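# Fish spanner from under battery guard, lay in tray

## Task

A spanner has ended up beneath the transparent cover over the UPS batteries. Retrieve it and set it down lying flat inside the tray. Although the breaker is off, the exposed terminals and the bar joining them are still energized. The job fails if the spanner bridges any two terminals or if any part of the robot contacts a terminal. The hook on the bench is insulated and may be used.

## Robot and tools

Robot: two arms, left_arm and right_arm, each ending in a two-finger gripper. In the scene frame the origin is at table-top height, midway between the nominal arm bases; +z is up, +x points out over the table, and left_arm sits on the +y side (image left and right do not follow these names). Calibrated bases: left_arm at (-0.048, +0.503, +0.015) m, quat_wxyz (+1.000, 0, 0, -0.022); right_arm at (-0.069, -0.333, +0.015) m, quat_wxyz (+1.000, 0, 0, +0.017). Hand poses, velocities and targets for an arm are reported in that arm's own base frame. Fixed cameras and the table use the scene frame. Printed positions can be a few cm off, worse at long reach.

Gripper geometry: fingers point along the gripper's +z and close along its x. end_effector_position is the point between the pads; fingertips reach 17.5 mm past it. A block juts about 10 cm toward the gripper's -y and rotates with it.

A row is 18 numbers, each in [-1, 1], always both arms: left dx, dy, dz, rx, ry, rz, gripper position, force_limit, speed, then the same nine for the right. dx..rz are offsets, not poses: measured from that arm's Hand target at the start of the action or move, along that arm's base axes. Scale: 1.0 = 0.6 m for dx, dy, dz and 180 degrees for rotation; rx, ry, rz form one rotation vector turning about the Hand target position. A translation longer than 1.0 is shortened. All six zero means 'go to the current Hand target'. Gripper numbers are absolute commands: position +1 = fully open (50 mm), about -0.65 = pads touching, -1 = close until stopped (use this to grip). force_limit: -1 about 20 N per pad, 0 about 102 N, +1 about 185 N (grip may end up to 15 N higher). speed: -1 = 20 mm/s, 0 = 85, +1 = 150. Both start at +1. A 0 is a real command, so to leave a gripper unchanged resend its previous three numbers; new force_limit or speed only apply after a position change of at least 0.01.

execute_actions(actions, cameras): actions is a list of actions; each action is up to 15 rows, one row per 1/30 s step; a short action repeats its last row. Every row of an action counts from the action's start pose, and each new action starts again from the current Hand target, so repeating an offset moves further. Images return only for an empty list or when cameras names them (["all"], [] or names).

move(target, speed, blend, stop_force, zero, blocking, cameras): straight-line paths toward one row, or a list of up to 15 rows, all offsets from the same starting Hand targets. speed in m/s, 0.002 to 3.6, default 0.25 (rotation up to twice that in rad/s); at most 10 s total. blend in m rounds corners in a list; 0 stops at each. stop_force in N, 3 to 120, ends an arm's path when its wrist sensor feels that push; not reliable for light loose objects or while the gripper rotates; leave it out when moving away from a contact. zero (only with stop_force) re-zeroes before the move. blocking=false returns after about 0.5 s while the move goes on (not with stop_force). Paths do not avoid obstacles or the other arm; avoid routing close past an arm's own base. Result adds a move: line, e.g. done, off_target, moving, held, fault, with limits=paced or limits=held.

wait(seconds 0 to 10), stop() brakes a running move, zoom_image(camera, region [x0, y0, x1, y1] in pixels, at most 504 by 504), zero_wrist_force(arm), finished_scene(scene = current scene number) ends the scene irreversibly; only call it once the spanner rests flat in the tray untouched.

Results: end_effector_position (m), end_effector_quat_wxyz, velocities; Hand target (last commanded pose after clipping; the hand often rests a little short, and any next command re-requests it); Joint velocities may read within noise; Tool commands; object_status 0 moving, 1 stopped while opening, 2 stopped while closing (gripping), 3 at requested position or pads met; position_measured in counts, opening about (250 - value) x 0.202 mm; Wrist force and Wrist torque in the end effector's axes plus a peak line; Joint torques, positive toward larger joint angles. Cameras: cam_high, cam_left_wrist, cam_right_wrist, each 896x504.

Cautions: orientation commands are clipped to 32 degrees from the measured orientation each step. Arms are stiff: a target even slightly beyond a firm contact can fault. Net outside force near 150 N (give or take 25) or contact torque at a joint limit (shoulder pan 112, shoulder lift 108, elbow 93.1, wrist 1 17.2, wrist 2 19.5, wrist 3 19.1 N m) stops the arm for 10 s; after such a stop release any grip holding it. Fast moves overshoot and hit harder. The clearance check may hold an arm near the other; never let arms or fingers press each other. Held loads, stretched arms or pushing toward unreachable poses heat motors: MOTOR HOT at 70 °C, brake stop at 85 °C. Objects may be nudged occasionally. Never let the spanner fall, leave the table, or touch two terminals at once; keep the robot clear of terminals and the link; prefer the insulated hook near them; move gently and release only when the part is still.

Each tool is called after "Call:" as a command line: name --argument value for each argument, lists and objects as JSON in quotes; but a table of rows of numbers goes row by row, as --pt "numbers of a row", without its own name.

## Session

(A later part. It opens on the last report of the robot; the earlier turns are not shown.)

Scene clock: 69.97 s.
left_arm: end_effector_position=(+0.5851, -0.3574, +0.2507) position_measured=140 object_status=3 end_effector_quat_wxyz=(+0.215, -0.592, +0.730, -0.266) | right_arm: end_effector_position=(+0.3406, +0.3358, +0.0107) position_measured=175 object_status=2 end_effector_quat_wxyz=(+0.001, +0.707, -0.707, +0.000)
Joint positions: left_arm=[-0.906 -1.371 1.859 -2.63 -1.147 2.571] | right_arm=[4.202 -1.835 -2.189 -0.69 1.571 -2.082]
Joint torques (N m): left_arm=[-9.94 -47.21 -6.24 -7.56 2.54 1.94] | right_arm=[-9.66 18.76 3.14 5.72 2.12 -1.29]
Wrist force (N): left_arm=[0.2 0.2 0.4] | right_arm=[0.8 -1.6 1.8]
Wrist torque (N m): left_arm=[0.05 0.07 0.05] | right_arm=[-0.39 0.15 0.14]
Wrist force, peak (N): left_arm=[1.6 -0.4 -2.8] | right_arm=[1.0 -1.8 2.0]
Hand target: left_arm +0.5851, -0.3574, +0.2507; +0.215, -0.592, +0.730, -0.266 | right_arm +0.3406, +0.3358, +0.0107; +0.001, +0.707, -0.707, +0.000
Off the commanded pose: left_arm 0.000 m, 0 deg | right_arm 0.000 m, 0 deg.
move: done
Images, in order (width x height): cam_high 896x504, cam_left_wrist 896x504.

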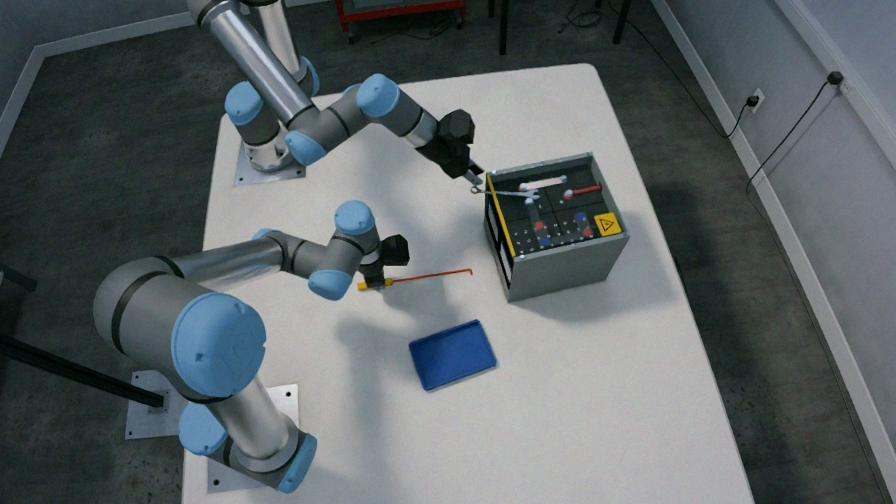

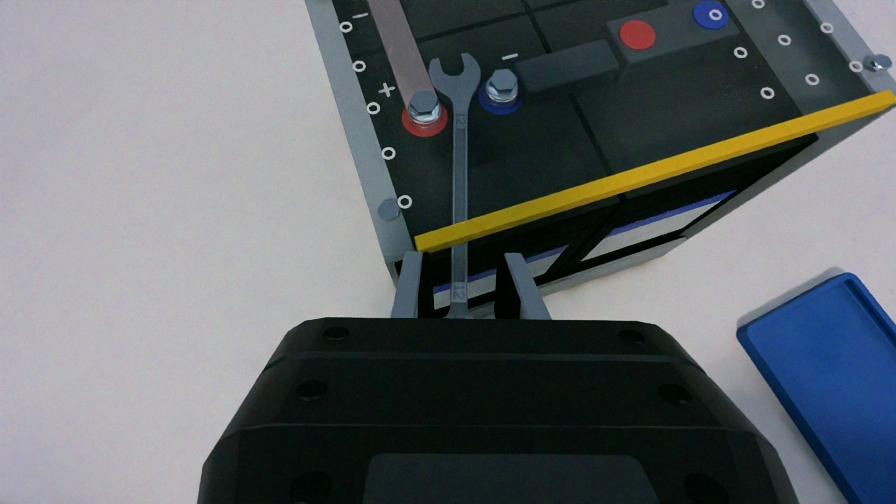

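Call:
move --pt "0.0082 -0.0017 -0.0462 0 0 0 0.08 -0.3 0.5 0 0 0 0 0 0 0.3 -0.3 -1" --pt "0.029 -0.0062 -0.067 0 0 0 0.08 -0.3 0.5 0 0 0 0 0 0 0.3 -0.3 -1" --pt "0.0457 -0.0097 -0.0853 0 0 0 0.08 -0.3 0.5 0 0 0 0 0 0 0.3 -0.3 -1" --speed 0.03 --stop_force 5 --cameras '["cam_left_wrist"]'

Call:
zoom_image --camera "cam_left_wrist" --region '[340, 60, 580, 320]'

Scene clock: 73.37 s.
left_arm: end_effector_position=(+0.6113, -0.3629, +0.2009) position_measured=140 object_status=3 end_effector_quat_wxyz=(+0.215, -0.592, +0.730, -0.266) | right_arm: end_effector_position=(+0.3406, +0.3358, +0.0107) position_measured=107 object_status=3 end_effector_quat_wxyz=(+0.001, +0.707, -0.707, +0.000)
Joint positions: left_arm=[-0.874 -1.253 1.854 -2.755 -1.164 2.6] | right_arm=[4.202 -1.835 -2.189 -0.69 1.571 -2.082]
Joint torques (N m): left_arm=[-9.06 -52.42 -4.89 -0.5 2.66 -1.17] | right_arm=[-7.87 18.29 5.24 5.12 2.18 -1.23]
Wrist force (N): left_arm=[0.2 0.2 -0.3] | right_arm=[1.1 -1.6 1.5]
Wrist torque (N m): left_arm=[0.04 0.05 0.02] | right_arm=[-0.41 0.11 0.13]
Wrist force, peak (N): left_arm=[1.6 1.5 -14.3] | right_arm=[0.8 -2.0 1.8]
Hand target: left_arm +0.6113, -0.3629, +0.2009; +0.215, -0.592, +0.730, -0.266 (not the last commanded pose) | right_arm +0.3406, +0.3358, +0.0107; +0.001, +0.707, -0.707, +0.000
Off the commanded pose: left_arm 0.002 m, 0 deg | right_arm 0.000 m, 0 deg.
move: contact (left_arm); path passed 2 of 3 targets
Images, in order (width x height): cam_left_wrist 896x504.

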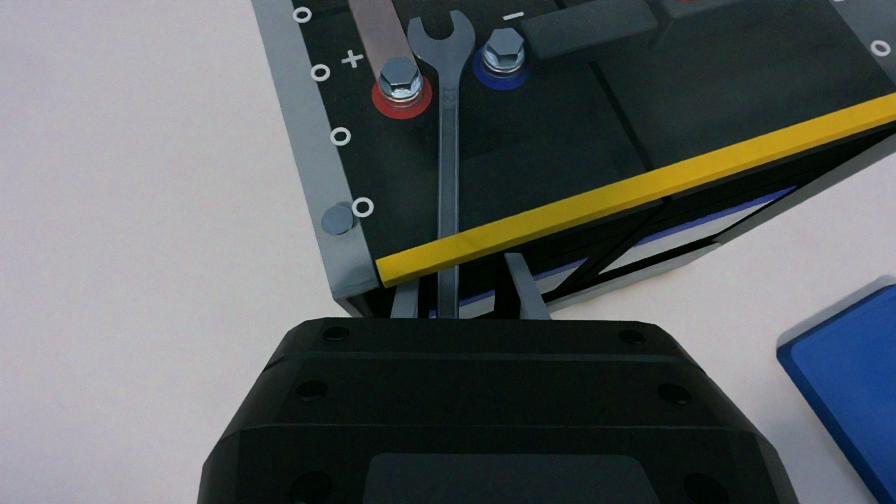

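Scaled by 1.938.

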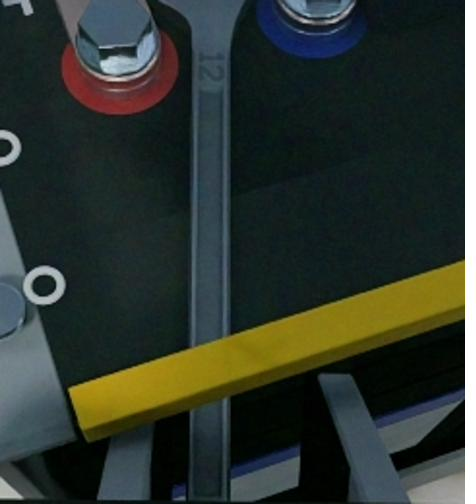

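Call:
move --pt "-0.005 0.001 0.002 0 0 0 0.08 -0.3 0.5 0 0 0 0 0 0 0.3 -0.3 -1" --pt "-0.0035 0.0073 0.001 0 0 0 0.08 -0.3 0.5 0 0 0.1 0 0 0 0.3 -0.3 -1" --speed 0.03 --cameras '["cam_left_wrist","cam_right_wrist"]'

Call:
zoom_image --camera "cam_left_wrist" --region '[340, 60, 580, 320]'

Scene clock: 80.47 s.
left_arm: end_effector_position=(+0.6092, -0.3585, +0.2015) position_measured=140 object_status=3 end_effector_quat_wxyz=(+0.215, -0.592, +0.730, -0.266) | right_arm: end_effector_position=(+0.3406, +0.3358, +0.0706) position_measured=107 object_status=3 end_effector_quat_wxyz=(+0.001, +0.707, -0.707, +0.000)
Joint positions: left_arm=[-0.872 -1.263 1.865 -2.758 -1.165 2.602] | right_arm=[4.202 -1.714 -2.13 -0.87 1.571 -2.082]
Joint torques (N m): left_arm=[7.54 -51.3 -5.35 -7.75 -0.64 1.97] | right_arm=[-10.66 47.93 36.65 1.44 1.84 -1.19]
Wrist force (N): left_arm=[0.3 0.3 0.2] | right_arm=[0.9 -2.0 1.6]
Wrist torque (N m): left_arm=[0.04 0.04 0.02] | right_arm=[-0.48 0.15 0.11]
Wrist force, peak (N): left_arm=[0.6 0.4 -0.4] | right_arm=[1.0 -2.0 1.9]
Hand target: left_arm +0.6092, -0.3585, +0.2015; +0.215, -0.592, +0.730, -0.266 | right_arm +0.3406, +0.3358, +0.0707; +0.001, +0.707, -0.707, +0.000
Off the commanded pose: left_arm 0.000 m, 0 deg | right_arm 0.000 m, 0 deg.
move: done
Images, in order (width x height): cam_left_wrist 896x504, cam_right_wrist 896x504.

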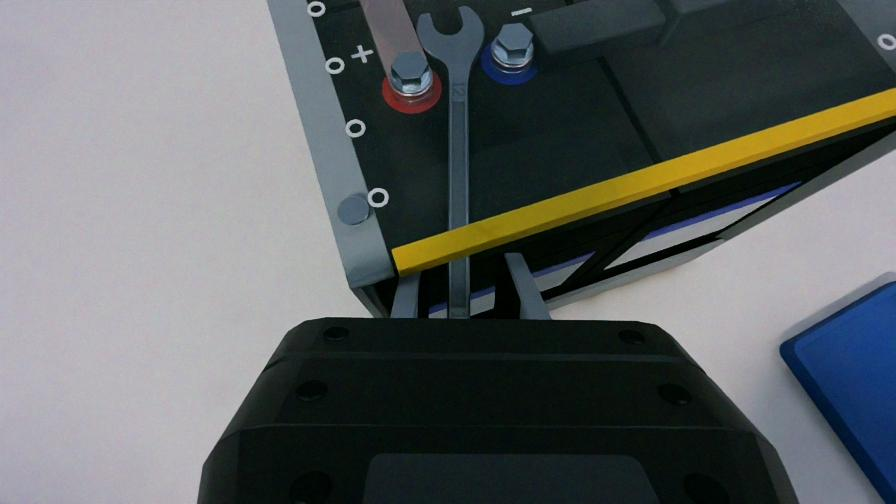

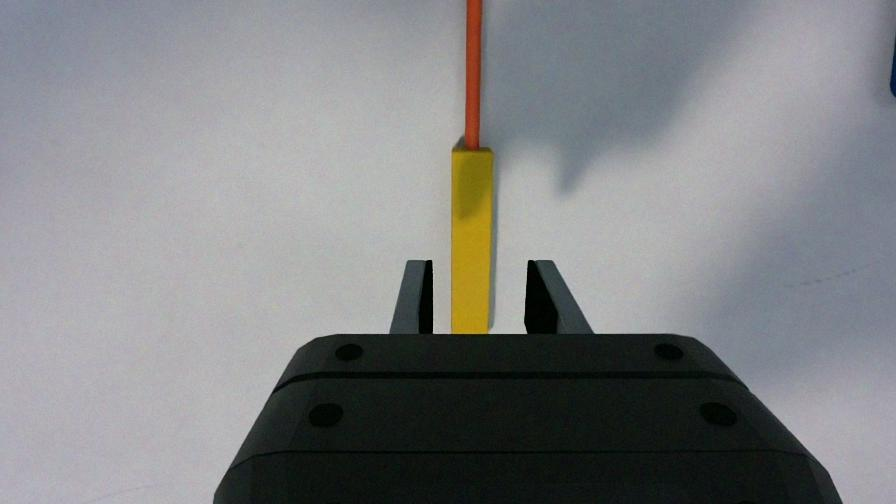

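Scaled by 1.938.

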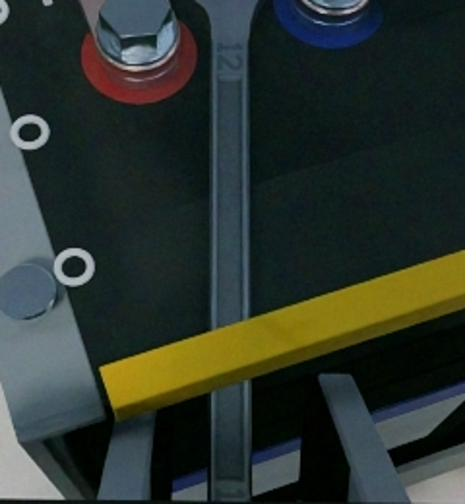

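Call:
move --pt "0 0 0 0 0 0 0.08 -0.3 0.5 0.05 -0.2 0.38 0 0 0 0.3 -0.3 -1" --pt "0.001 0.001 -0.001 0 0 0 0.08 -0.3 0.5 0.13 -0.55 0.4 0 0 0 0.3 -0.3 -1" --pt "0.0022 0.0015 -0.0022 0 0 0 0.08 -0.3 0.5 -0.06 -1 0.35 0 0 0 0.3 -0.3 -1" --speed 0.5 --blend 0.08 --cameras '["cam_left_wrist","cam_high"]'

Call:
zoom_image --camera "cam_left_wrist" --region '[340, 60, 580, 320]'

Scene clock: 83.17 s.
left_arm: end_effector_position=(+0.6105, -0.3576, +0.2002) position_measured=140 object_status=3 end_effector_quat_wxyz=(+0.215, -0.592, +0.730, -0.266) | right_arm: end_effector_position=(+0.3047, -0.2639, +0.2806) position_measured=107 object_status=3 end_effector_quat_wxyz=(+0.001, +0.707, -0.707, +0.000)
Joint positions: left_arm=[-0.869 -1.259 1.865 -2.762 -1.167 2.605] | right_arm=[2.766 -1.309 -1.918 -1.487 1.569 -3.518]
Joint torques (N m): left_arm=[11.88 -17.09 -37.28 -7.08 -0.41 1.9] | right_arm=[-10.99 6.01 43.63 5.27 2.18 -1.68]
Wrist force (N): left_arm=[1.4 2.1 -9.2] | right_arm=[1.1 -1.8 1.3]
Wrist torque (N m): left_arm=[0.00 -0.11 -0.01] | right_arm=[-0.45 0.11 0.13]
Wrist force, peak (N): left_arm=[1.2 2.0 -9.3] | right_arm=[8.2 3.7 1.4]
Hand target: left_arm +0.6105, -0.3576, +0.2002; +0.215, -0.592, +0.730, -0.266 | right_arm +0.3047, -0.2640, +0.2806; +0.001, +0.707, -0.707, +0.000
Off the commanded pose: left_arm 0.000 m, 0 deg | right_arm 0.000 m, 0 deg.
move: done
Images, in order (width x height): cam_high 896x504, cam_left_wrist 896x504.

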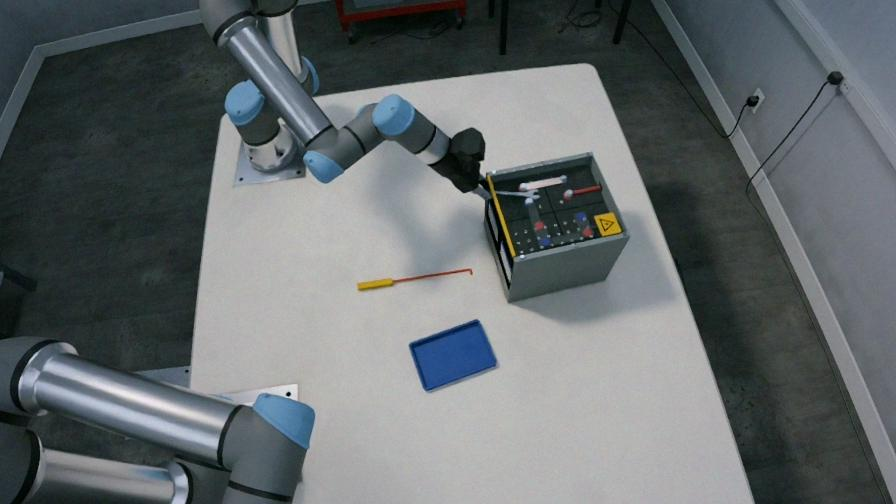

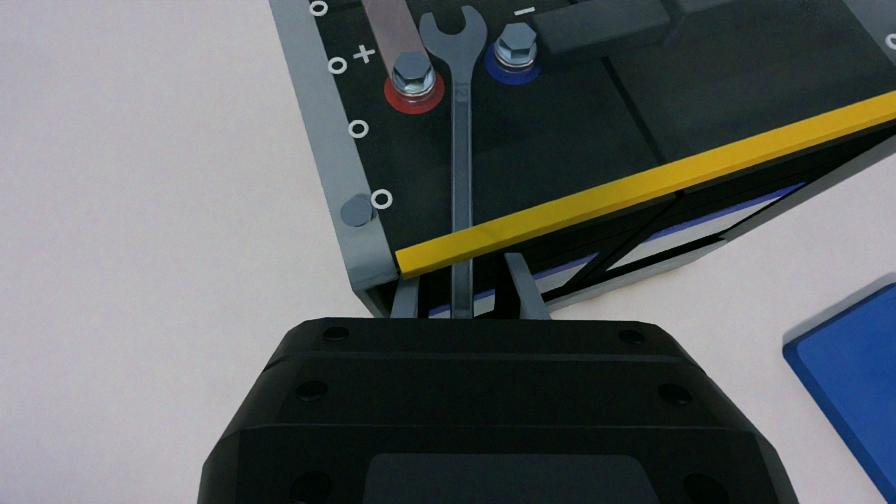

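Scaled by 1.938.

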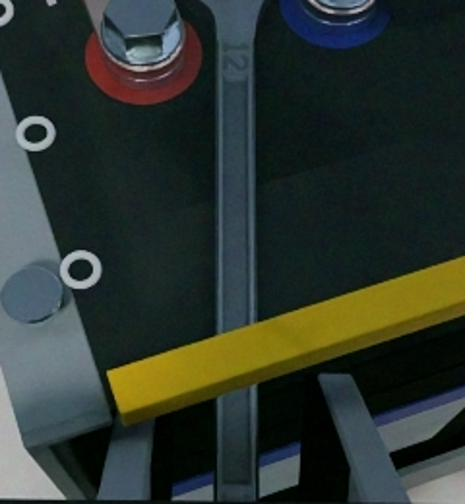

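Call:
move --target '[-0.0022,0.0004,0.0012,0,0,0,0.08,-0.3,0.5,0,0,0,0,0,0,0.3,-0.3,-1]' --speed 0.05

Call:
execute_actions --actions '[[[0,0,0,0,0,0,-1,0,-1,0,0,0,0,0,0,0.3,-0.3,-1]],[[0,0,0,0,0,0,-1,0,-1,0,0,0,0,0,0,0.3,-0.3,-1]]]' --cameras '["cam_left_wrist"]'

Call:
zoom_image --camera "cam_left_wrist" --region '[340, 0, 580, 320]'

Scene clock: 84.07 s.
left_arm: end_effector_position=(+0.6092, -0.3574, +0.2009) position_measured=140 object_status=3 end_effector_quat_wxyz=(+0.215, -0.592, +0.730, -0.266) | right_arm: end_effector_position=(+0.3047, -0.2640, +0.2806) position_measured=107 object_status=3 end_effector_quat_wxyz=(+0.001, +0.707, -0.707, +0.000)
Joint positions: left_arm=[-0.87 -1.263 1.868 -2.76 -1.166 2.604] | right_arm=[2.766 -1.309 -1.918 -1.487 1.569 -3.518]
Joint torques (N m): left_arm=[-9.19 -50.81 -5.96 -0.67 2.65 -1.4] | right_arm=[-12.1 4.72 44.06 4.34 2.37 -1.46]
Wrist force (N): left_arm=[0.4 -0.1 0.1] | right_arm=[1.1 -1.8 1.0]
Wrist torque (N m): left_arm=[-0.01 0.02 0.02] | right_arm=[-0.44 0.11 0.13]
Wrist force, peak (N): left_arm=[1.4 2.6 -9.3] | right_arm=[1.2 -2.0 1.1]
Hand target: left_arm +0.6092, -0.3574, +0.2009; +0.215, -0.592, +0.730, -0.266 | right_arm +0.3047, -0.2640, +0.2806; +0.001, +0.707, -0.707, +0.000
Off the commanded pose: left_arm 0.000 m, 0 deg | right_arm 0.000 m, 0 deg.
move: done

Scene clock: 85.27 s.
left_arm: end_effector_position=(+0.6092, -0.3574, +0.2009) position_measured=222 object_status=2 end_effector_quat_wxyz=(+0.215, -0.592, +0.730, -0.266) | right_arm: end_effector_position=(+0.3047, -0.2640, +0.2806) position_measured=107 object_status=3 end_effector_quat_wxyz=(+0.001, +0.707, -0.707, +0.000)
Joint positions: left_arm=[-0.87 -1.263 1.868 -2.76 -1.166 2.604] | right_arm=[2.766 -1.309 -1.918 -1.487 1.569 -3.518]
Joint torques (N m): left_arm=[-8.52 -50.7 -5.16 -0.34 2.19 -1.31] | right_arm=[-11.41 4.94 43.37 3.46 2.41 -1.55]
Wrist force (N): left_arm=[0.6 -0.1 0.0] | right_arm=[1.1 -1.8 1.3]
Wrist torque (N m): left_arm=[0.00 0.12 0.07] | right_arm=[-0.44 0.12 0.12]
Wrist force, peak (N): left_arm=[1.1 -0.1 0.0] | right_arm=[1.1 -2.0 1.1]
Hand target: left_arm +0.6092, -0.3574, +0.2009; +0.215, -0.592, +0.730, -0.266 | right_arm +0.3047, -0.2640, +0.2806; +0.001, +0.707, -0.707, +0.000
Off the commanded pose: left_arm 0.000 m, 0 deg | right_arm 0.000 m, 0 deg.
Images, in order (width x height): cam_left_wrist 896x504.

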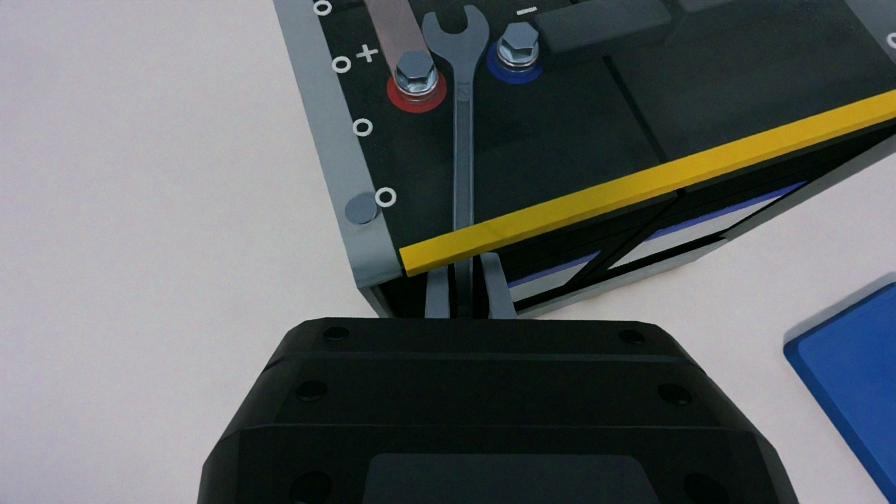

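Scaled by 1.575.

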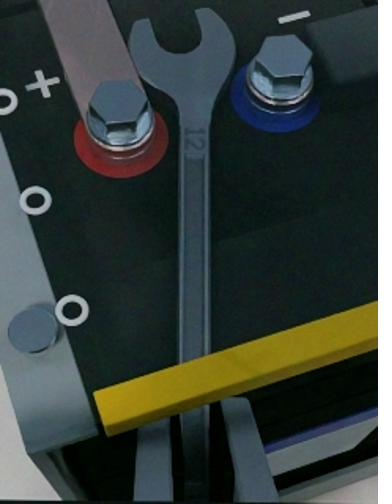

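Call:
move --pt "0 0 0 -0.006 -0.0285 0 -1 0 -1 0 0 0 0 0 0 0.3 -0.3 -1" --pt "0.005 -0.001 0 -0.0121 -0.0571 0 -1 0 -1 0 0 0 0 0 0 0.3 -0.3 -1" --speed 0.06 --stop_force 15 --cameras '["cam_left_wrist","cam_high"]'

Call:
zoom_image --camera "cam_left_wrist" --region '[340, 0, 580, 320]'

Call:
zoom_image --camera "cam_high" --region '[470, 150, 610, 260]'

Scene clock: 89.13 s.
left_arm: end_effector_position=(+0.6122, -0.3580, +0.2009) position_measured=222 object_status=2 end_effector_quat_wxyz=(+0.268, -0.569, +0.703, -0.331) | right_arm: end_effector_position=(+0.3047, -0.2640, +0.2806) position_measured=107 object_status=3 end_effector_quat_wxyz=(+0.001, +0.707, -0.707, +0.000)
Joint positions: left_arm=[-0.907 -1.227 1.967 -3.06 -1.053 2.651] | right_arm=[2.766 -1.309 -1.918 -1.487 1.569 -3.518]
Joint torques (N m): left_arm=[-8.99 -20.09 -3.84 -7.37 3 1.9] | right_arm=[-12.43 5.99 45.37 1.13 2.35 -1.47]
Wrist force (N): left_arm=[0.6 1.4 -4.0] | right_arm=[1.0 -1.9 1.0]
Wrist torque (N m): left_arm=[-0.03 -0.04 -0.02] | right_arm=[-0.46 0.13 0.13]
Wrist force, peak (N): left_arm=[-0.5 1.8 -7.1] | right_arm=[1.2 -2.0 1.2]
Hand target: left_arm +0.6122, -0.3580, +0.2009; +0.268, -0.569, +0.703, -0.331 | right_arm +0.3047, -0.2640, +0.2806; +0.001, +0.707, -0.707, +0.000
Off the commanded pose: left_arm 0.000 m, 0 deg | right_arm 0.000 m, 0 deg.
move: done
Images, in order (width x height): cam_high 896x504, cam_left_wrist 896x504.

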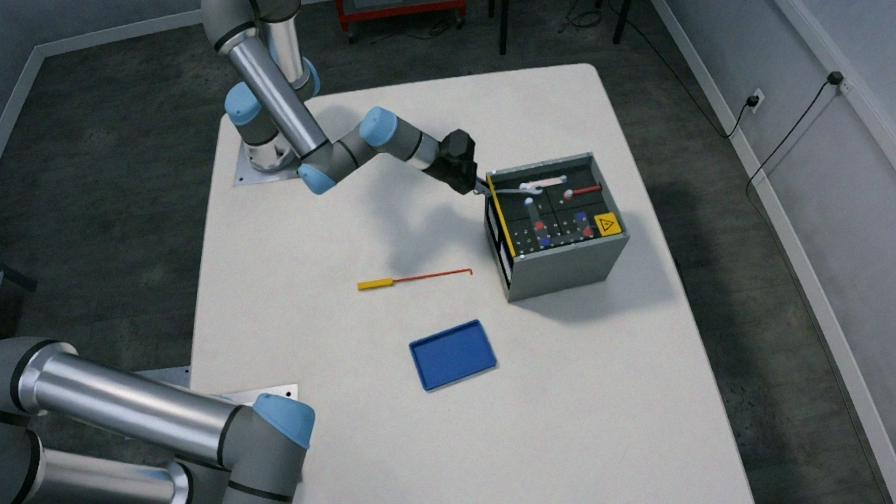

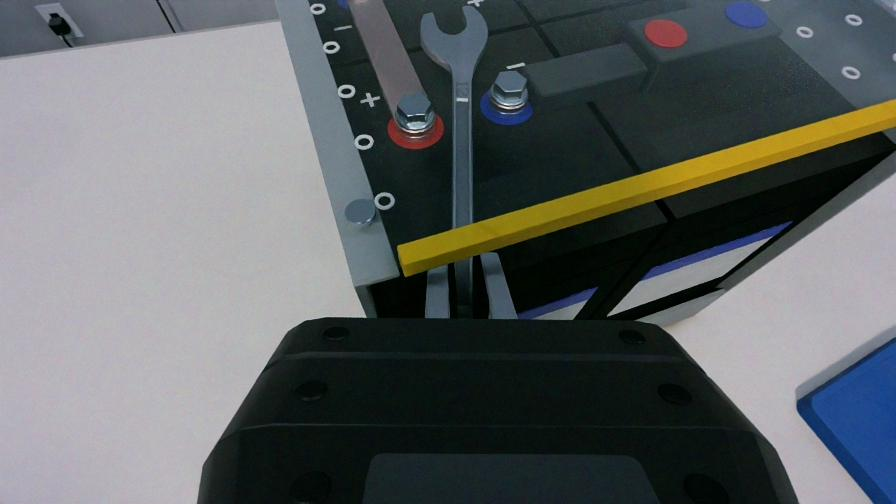

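Scaled by 1.575.

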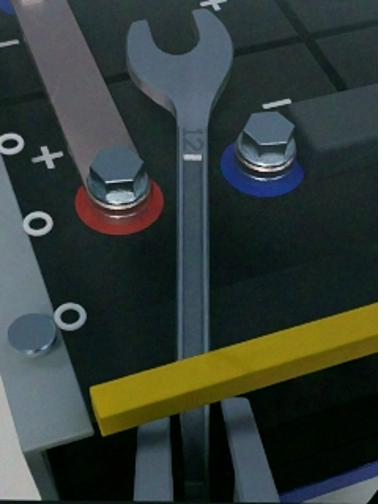

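Scaled by 3.600.

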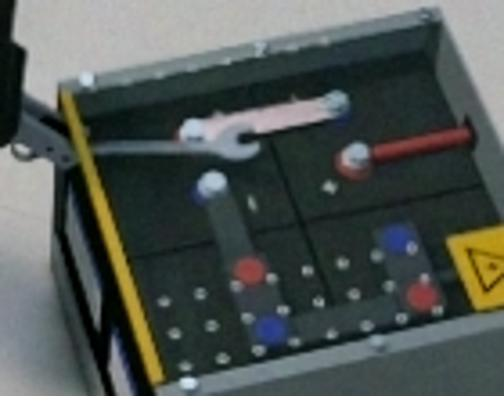

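Call:
move --pt "-0.002 -0.004 0.004 0 0 0 -1 0 -1 0 0 0 0 0 0 0.3 -0.3 -1" --pt "-0.0095 -0.0047 0.0092 0 0 0 -1 0 -1 0 0 0 0 0 0 0.3 -0.3 -1" --pt "-0.0095 -0.0125 0.0092 0 0 0 -1 0 -1 0 0 0 0 0 0 0.3 -0.3 -1" --speed 0.03 --stop_force 15 --cameras '["cam_left_wrist","cam_high"]'

Call:
zoom_image --camera "cam_left_wrist" --region '[340, 0, 580, 320]'

Call:
zoom_image --camera "cam_high" --region '[470, 150, 610, 260]'

Scene clock: 90.83 s.
left_arm: end_effector_position=(+0.6065, -0.3655, +0.2064) position_measured=222 object_status=2 end_effector_quat_wxyz=(+0.268, -0.569, +0.703, -0.331) | right_arm: end_effector_position=(+0.3047, -0.2640, +0.2806) position_measured=107 object_status=3 end_effector_quat_wxyz=(+0.001, +0.707, -0.707, +0.000)
Joint positions: left_arm=[-0.925 -1.238 1.963 -3.037 -1.041 2.636] | right_arm=[2.766 -1.309 -1.918 -1.487 1.569 -3.518]
Joint torques (N m): left_arm=[-10.25 -20.09 -39.77 -0.44 2.88 -1.7] | right_arm=[-11.91 5.59 43.54 1.19 2.37 -1.52]
Wrist force (N): left_arm=[0.2 0.7 0.7] | right_arm=[1.2 -1.8 1.1]
Wrist torque (N m): left_arm=[0.01 0.01 0.08] | right_arm=[-0.44 0.10 0.13]
Wrist force, peak (N): left_arm=[0.7 1.3 -4.0] | right_arm=[1.1 -2.0 1.2]
Hand target: left_arm +0.6065, -0.3655, +0.2064; +0.268, -0.569, +0.703, -0.331 | right_arm +0.3047, -0.2640, +0.2806; +0.001, +0.707, -0.707, +0.000
Off the commanded pose: left_arm 0.000 m, 0 deg | right_arm 0.000 m, 0 deg.
move: done
Images, in order (width x height): cam_high 896x504, cam_left_wrist 896x504.

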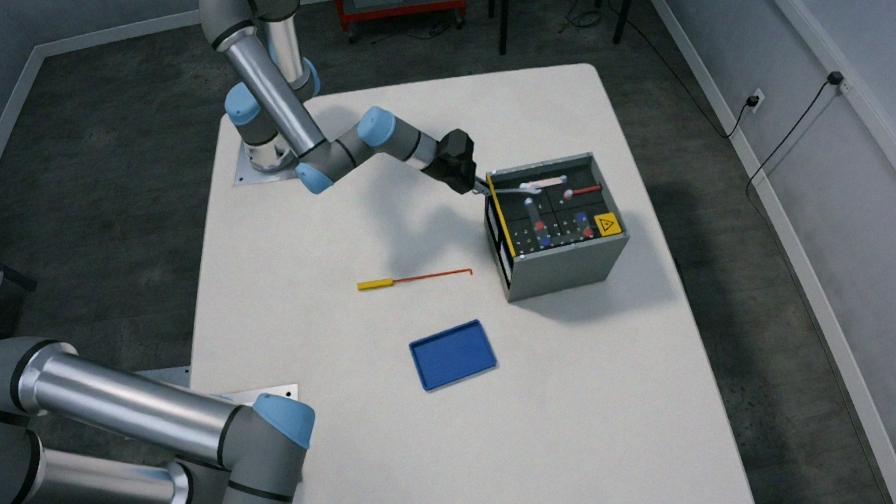

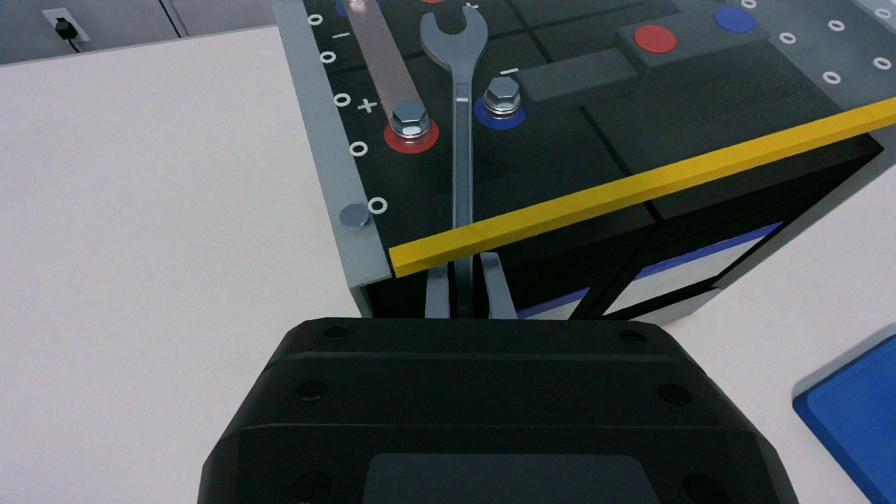

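Scaled by 1.575.

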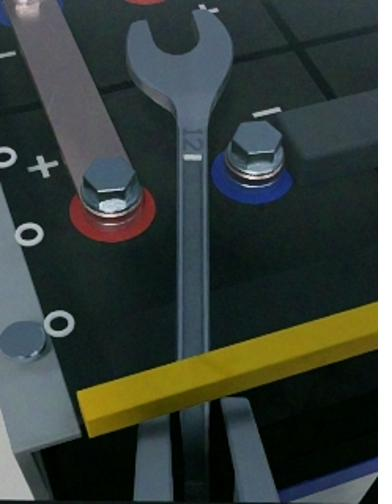

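Scaled by 3.600.

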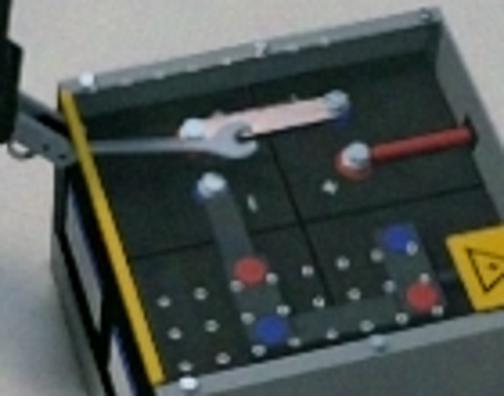

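Call:
move --target '[-0.002,-0.0098,0,0,0,0,-1,0,-1,0,0,0,0,0,0,0.3,-0.3,-1]' --speed 0.03 --stop_force 12 --cameras '["cam_left_wrist","cam_high"]'

Call:
zoom_image --camera "cam_left_wrist" --region '[380, 0, 540, 180]'

Call:
zoom_image --camera "cam_high" --region '[490, 160, 590, 230]'

Scene clock: 92.73 s.
left_arm: end_effector_position=(+0.6053, -0.3714, +0.2064) position_measured=222 object_status=2 end_effector_quat_wxyz=(+0.268, -0.569, +0.703, -0.331) | right_arm: end_effector_position=(+0.3047, -0.2640, +0.2806) position_measured=107 object_status=3 end_effector_quat_wxyz=(+0.001, +0.707, -0.707, +0.000)
Joint positions: left_arm=[-0.934 -1.233 1.955 -3.03 -1.035 2.628] | right_arm=[2.766 -1.309 -1.918 -1.487 1.569 -3.518]
Joint torques (N m): left_arm=[-10.77 -20.23 -40.06 -0.51 2.74 -1.72] | right_arm=[-11.8 5.53 44.23 1.15 2.39 -1.16]
Wrist force (N): left_arm=[0.4 0.2 0.7] | right_arm=[0.9 -1.8 1.3]
Wrist torque (N m): left_arm=[-0.07 -0.02 0.08] | right_arm=[-0.44 0.14 0.13]
Wrist force, peak (N): left_arm=[0.0 0.8 0.8] | right_arm=[1.2 -2.0 1.3]
Hand target: left_arm +0.6053, -0.3714, +0.2064; +0.268, -0.569, +0.703, -0.331 | right_arm +0.3047, -0.2640, +0.2806; +0.001, +0.707, -0.707, +0.000
Off the commanded pose: left_arm 0.000 m, 0 deg | right_arm 0.000 m, 0 deg.
move: done
Images, in order (width x height): cam_high 896x504, cam_left_wrist 896x504.

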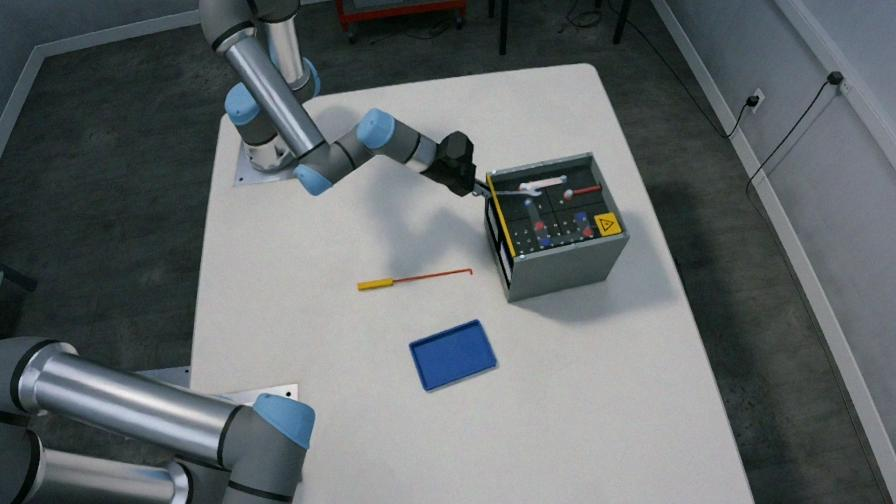

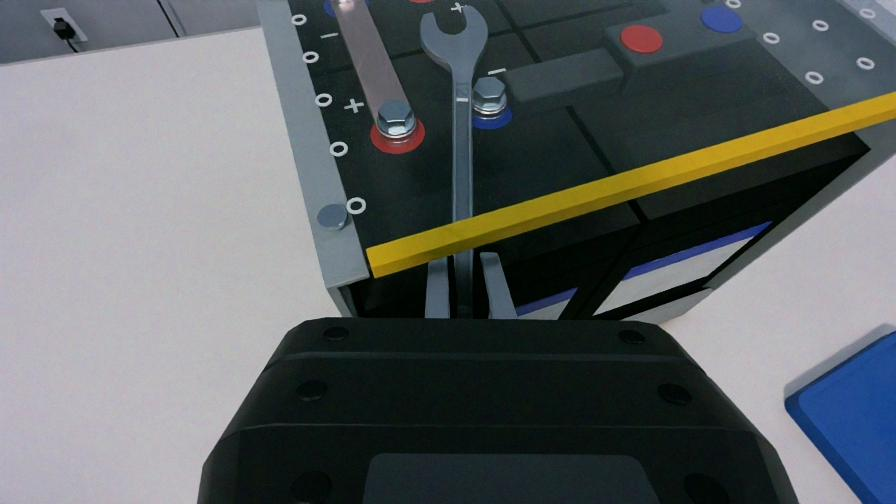

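Scaled by 2.800.

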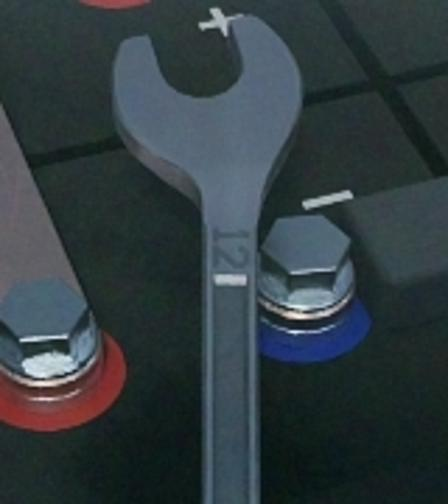

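Scaled by 5.040.

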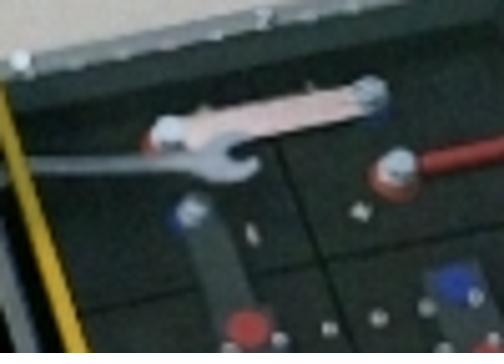

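Call:
move --target '[-0.0326,0.0069,0,0,0,0,-1,0,-1,0,0,0,0,0,0,0.3,-0.3,-1]' --speed 0.05 --stop_force 10 --cameras '["cam_left_wrist"]'

Call:
zoom_image --camera "cam_left_wrist" --region '[380, 0, 540, 180]'

Scene clock: 94.33 s.
left_arm: end_effector_position=(+0.5857, -0.3672, +0.2064) position_measured=222 object_status=2 end_effector_quat_wxyz=(+0.268, -0.569, +0.703, -0.331) | right_arm: end_effector_position=(+0.3047, -0.2640, +0.2806) position_measured=107 object_status=3 end_effector_quat_wxyz=(+0.001, +0.707, -0.707, +0.000)
Joint positions: left_arm=[-0.961 -1.272 2.008 -3.032 -1.017 2.605] | right_arm=[2.766 -1.309 -1.918 -1.487 1.569 -3.518]
Joint torques (N m): left_arm=[-10.42 -47.82 -3.14 -4.3 2.85 -1.83] | right_arm=[-10.59 4.28 43.14 1.15 2.52 -1.16]
Wrist force (N): left_arm=[0.3 0.5 0.8] | right_arm=[1.0 -1.9 1.1]
Wrist torque (N m): left_arm=[-0.02 0.00 0.11] | right_arm=[-0.46 0.13 0.13]
Wrist force, peak (N): left_arm=[0.6 1.0 0.9] | right_arm=[1.1 -1.9 1.2]
Hand target: left_arm +0.5857, -0.3672, +0.2064; +0.268, -0.569, +0.703, -0.331 | right_arm +0.3047, -0.2640, +0.2806; +0.001, +0.707, -0.707, +0.000
Off the commanded pose: left_arm 0.000 m, 0 deg | right_arm 0.000 m, 0 deg.
move: done
Images, in order (width x height): cam_left_wrist 896x504.

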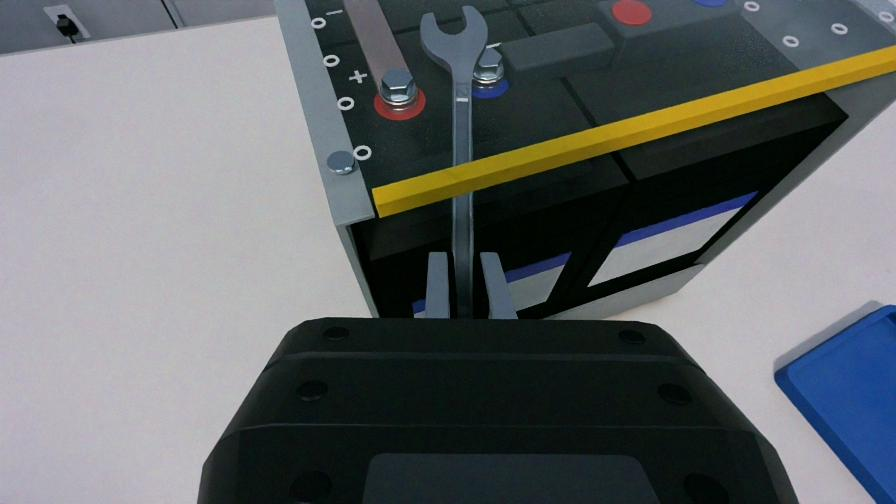

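Scaled by 2.800.

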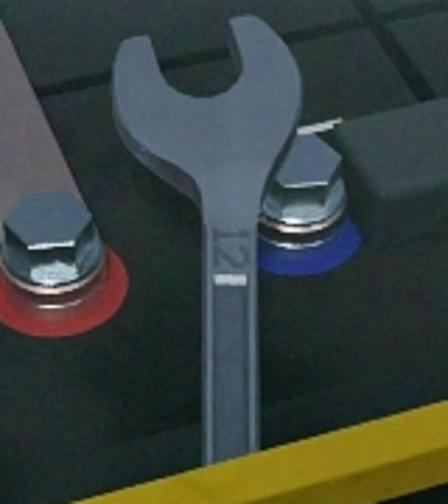

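Call:
move --target '[-0.0473,0.0075,0,0,0,0,-1,0,-1,0,0,0,0,0,0,0.3,-0.3,-1]' --speed 0.06 --stop_force 10 --cameras '["cam_left_wrist"]'

Call:
zoom_image --camera "cam_left_wrist" --region '[380, 0, 540, 180]'

Scene clock: 95.93 s.
left_arm: end_effector_position=(+0.5573, -0.3627, +0.2064) position_measured=222 object_status=2 end_effector_quat_wxyz=(+0.268, -0.569, +0.703, -0.331) | right_arm: end_effector_position=(+0.3047, -0.2640, +0.2806) position_measured=107 object_status=3 end_effector_quat_wxyz=(+0.001, +0.707, -0.707, +0.000)
Joint positions: left_arm=[-1.005 -1.327 2.079 -3.027 -0.988 2.565] | right_arm=[2.766 -1.309 -1.918 -1.487 1.569 -3.518]
Joint torques (N m): left_arm=[-10.34 -45.48 -3.09 -0.43 2.97 -1.79] | right_arm=[-11.77 6.24 44.18 1.35 2.32 -1.26]
Wrist force (N): left_arm=[0.7 0.9 1.2] | right_arm=[1.1 -1.9 1.2]
Wrist torque (N m): left_arm=[0.03 -0.02 0.12] | right_arm=[-0.46 0.11 0.13]
Wrist force, peak (N): left_arm=[0.9 1.2 1.1] | right_arm=[1.2 -2.1 1.1]
Hand target: left_arm +0.5573, -0.3627, +0.2064; +0.268, -0.569, +0.703, -0.331 | right_arm +0.3047, -0.2640, +0.2806; +0.001, +0.707, -0.707, +0.000
Off the commanded pose: left_arm 0.000 m, 0 deg | right_arm 0.000 m, 0 deg.
move: done
Images, in order (width x height): cam_left_wrist 896x504.

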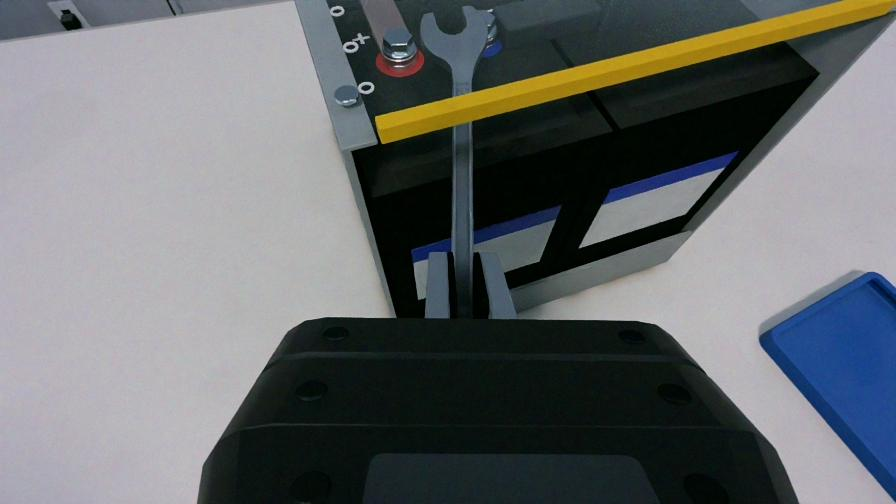

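Scaled by 2.800.

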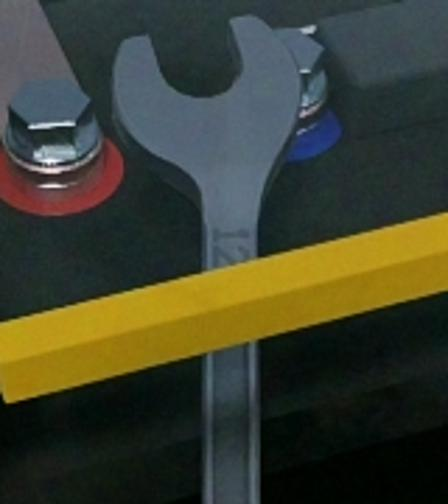

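Call:
move --pt "-0.0153 0.0033 0 0 0 0 -1 0 -1 0 0 0 0 0 0 0.3 -0.3 -1" --pt "-0.0153 0.0033 0 0.0075 0.0353 0 -1 0 -1 0 0 0 0 0 0 0.3 -0.3 -1" --pt "-0.045 0.0096 0 0.0075 0.0353 0 -1 0 -1 0 0 0 0 0 0 0.3 -0.3 -1" --speed '[0.05,0.08,0.08]' --stop_force 10 --cameras '["cam_left_wrist"]'

Call:
zoom_image --camera "cam_left_wrist" --region '[340, 0, 580, 180]'

Scene clock: 98.37 s.
left_arm: end_effector_position=(+0.5303, -0.3570, +0.2064) position_measured=222 object_status=2 end_effector_quat_wxyz=(+0.235, -0.584, +0.721, -0.291) | right_arm: end_effector_position=(+0.3047, -0.2640, +0.2806) position_measured=107 object_status=3 end_effector_quat_wxyz=(+0.001, +0.707, -0.707, +0.000)
Joint positions: left_arm=[-1.017 -1.409 2.082 -2.832 -1.046 2.496] | right_arm=[2.766 -1.309 -1.918 -1.487 1.569 -3.518]
Joint torques (N m): left_arm=[-9.62 -41.58 -4.33 -0.48 2.91 -1.86] | right_arm=[-12.51 6.17 44.37 1.53 2.35 -0.93]
Wrist force (N): left_arm=[0.2 0.7 0.5] | right_arm=[1.0 -1.7 1.0]
Wrist torque (N m): left_arm=[0.06 0.02 0.12] | right_arm=[-0.43 0.12 0.13]
Wrist force, peak (N): left_arm=[-3.3 -1.6 1.6] | right_arm=[1.1 -2.0 1.2]
Hand target: left_arm +0.5303, -0.3570, +0.2064; +0.235, -0.584, +0.721, -0.291 | right_arm +0.3047, -0.2640, +0.2806; +0.001, +0.707, -0.707, +0.000
Off the commanded pose: left_arm 0.000 m, 0 deg | right_arm 0.000 m, 0 deg.
move: done
Images, in order (width x height): cam_left_wrist 896x504.

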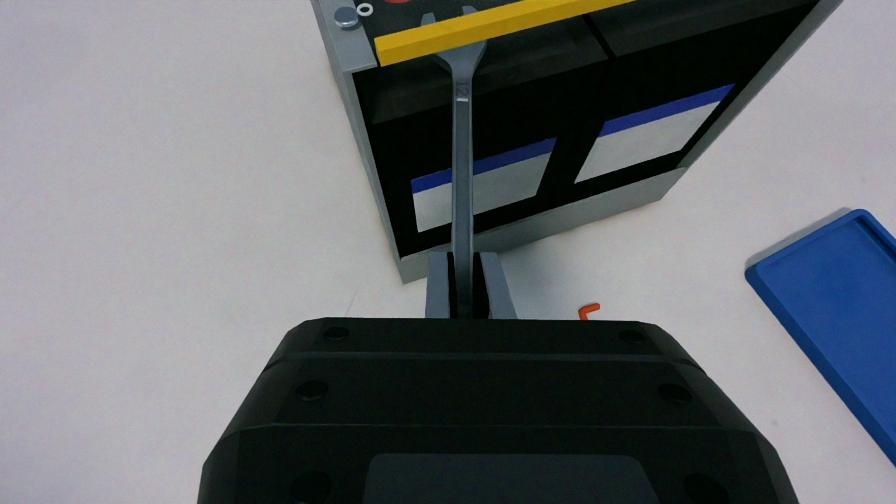

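Scaled by 2.100.

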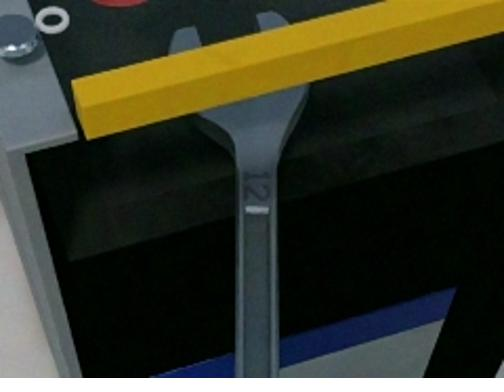

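Call:
move --pt "-0.147 0.031 0 0 0 0 -1 0 -1 0 0 0 0 0 0 0.3 -0.3 -1" --pt "-0.1545 -0.56 -0.11 -0.0015 0.0421 0.1553 -1 0 -1 0 0 0 0 0 0 0.3 -0.3 -1" --speed '[0.12,0.25]' --blend 0.03 --cameras '["cam_left_wrist","cam_high"]'

Scene clock: 102.70 s.
left_arm: end_effector_position=(+0.4376, -0.6929, +0.1404) position_measured=222 object_status=2 end_effector_quat_wxyz=(-0.250, +0.759, -0.572, +0.189) | right_arm: end_effector_position=(+0.3047, -0.2640, +0.2806) position_measured=107 object_status=3 end_effector_quat_wxyz=(+0.001, +0.707, -0.707, +0.000)
Joint positions: left_arm=[-1.365 -0.78 1.057 -1.794 -0.936 1.479] | right_arm=[2.766 -1.309 -1.918 -1.487 1.569 -3.518]
Joint torques (N m): left_arm=[8.53 -35.24 -46.4 0.14 0.04 -1.86] | right_arm=[-11.44 5.82 44.94 1.31 2.42 -1.02]
Wrist force (N): left_arm=[0.6 0.6 -0.3] | right_arm=[1.2 -1.8 1.2]
Wrist torque (N m): left_arm=[0.00 0.02 0.08] | right_arm=[-0.45 0.09 0.13]
Wrist force, peak (N): left_arm=[-1.9 2.5 1.1] | right_arm=[1.1 -2.0 1.2]
Hand target: left_arm +0.4376, -0.6930, +0.1404; -0.250, +0.759, -0.571, +0.189 | right_arm +0.3047, -0.2640, +0.2806; +0.001, +0.707, -0.707, +0.000
Off the commanded pose: left_arm 0.000 m, 0 deg | right_arm 0.000 m, 0 deg.
move: done
Images, in order (width x height): cam_high 896x504, cam_left_wrist 896x504.

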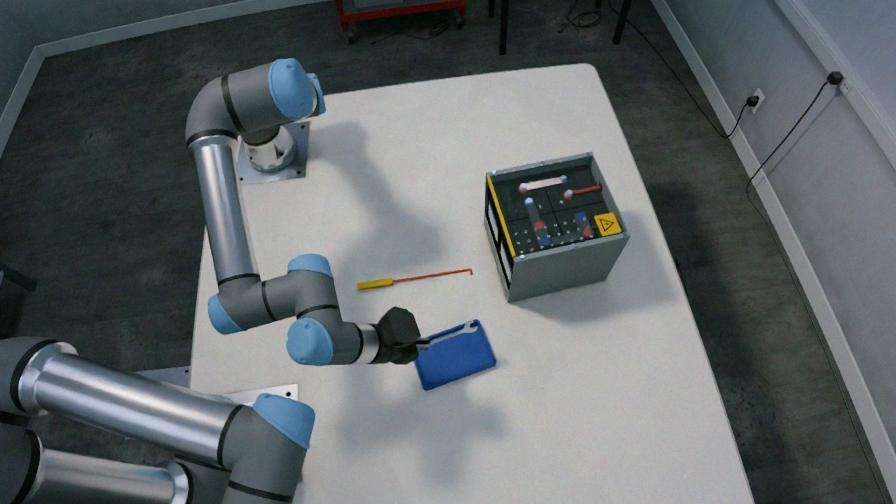

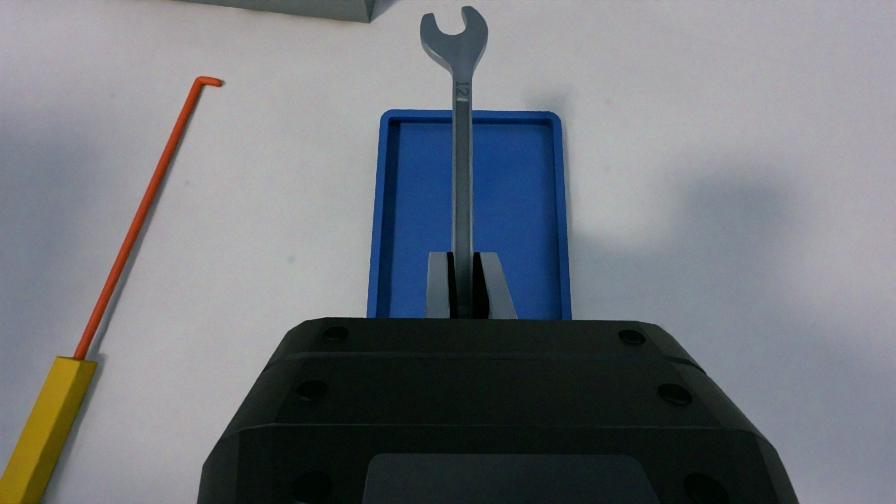

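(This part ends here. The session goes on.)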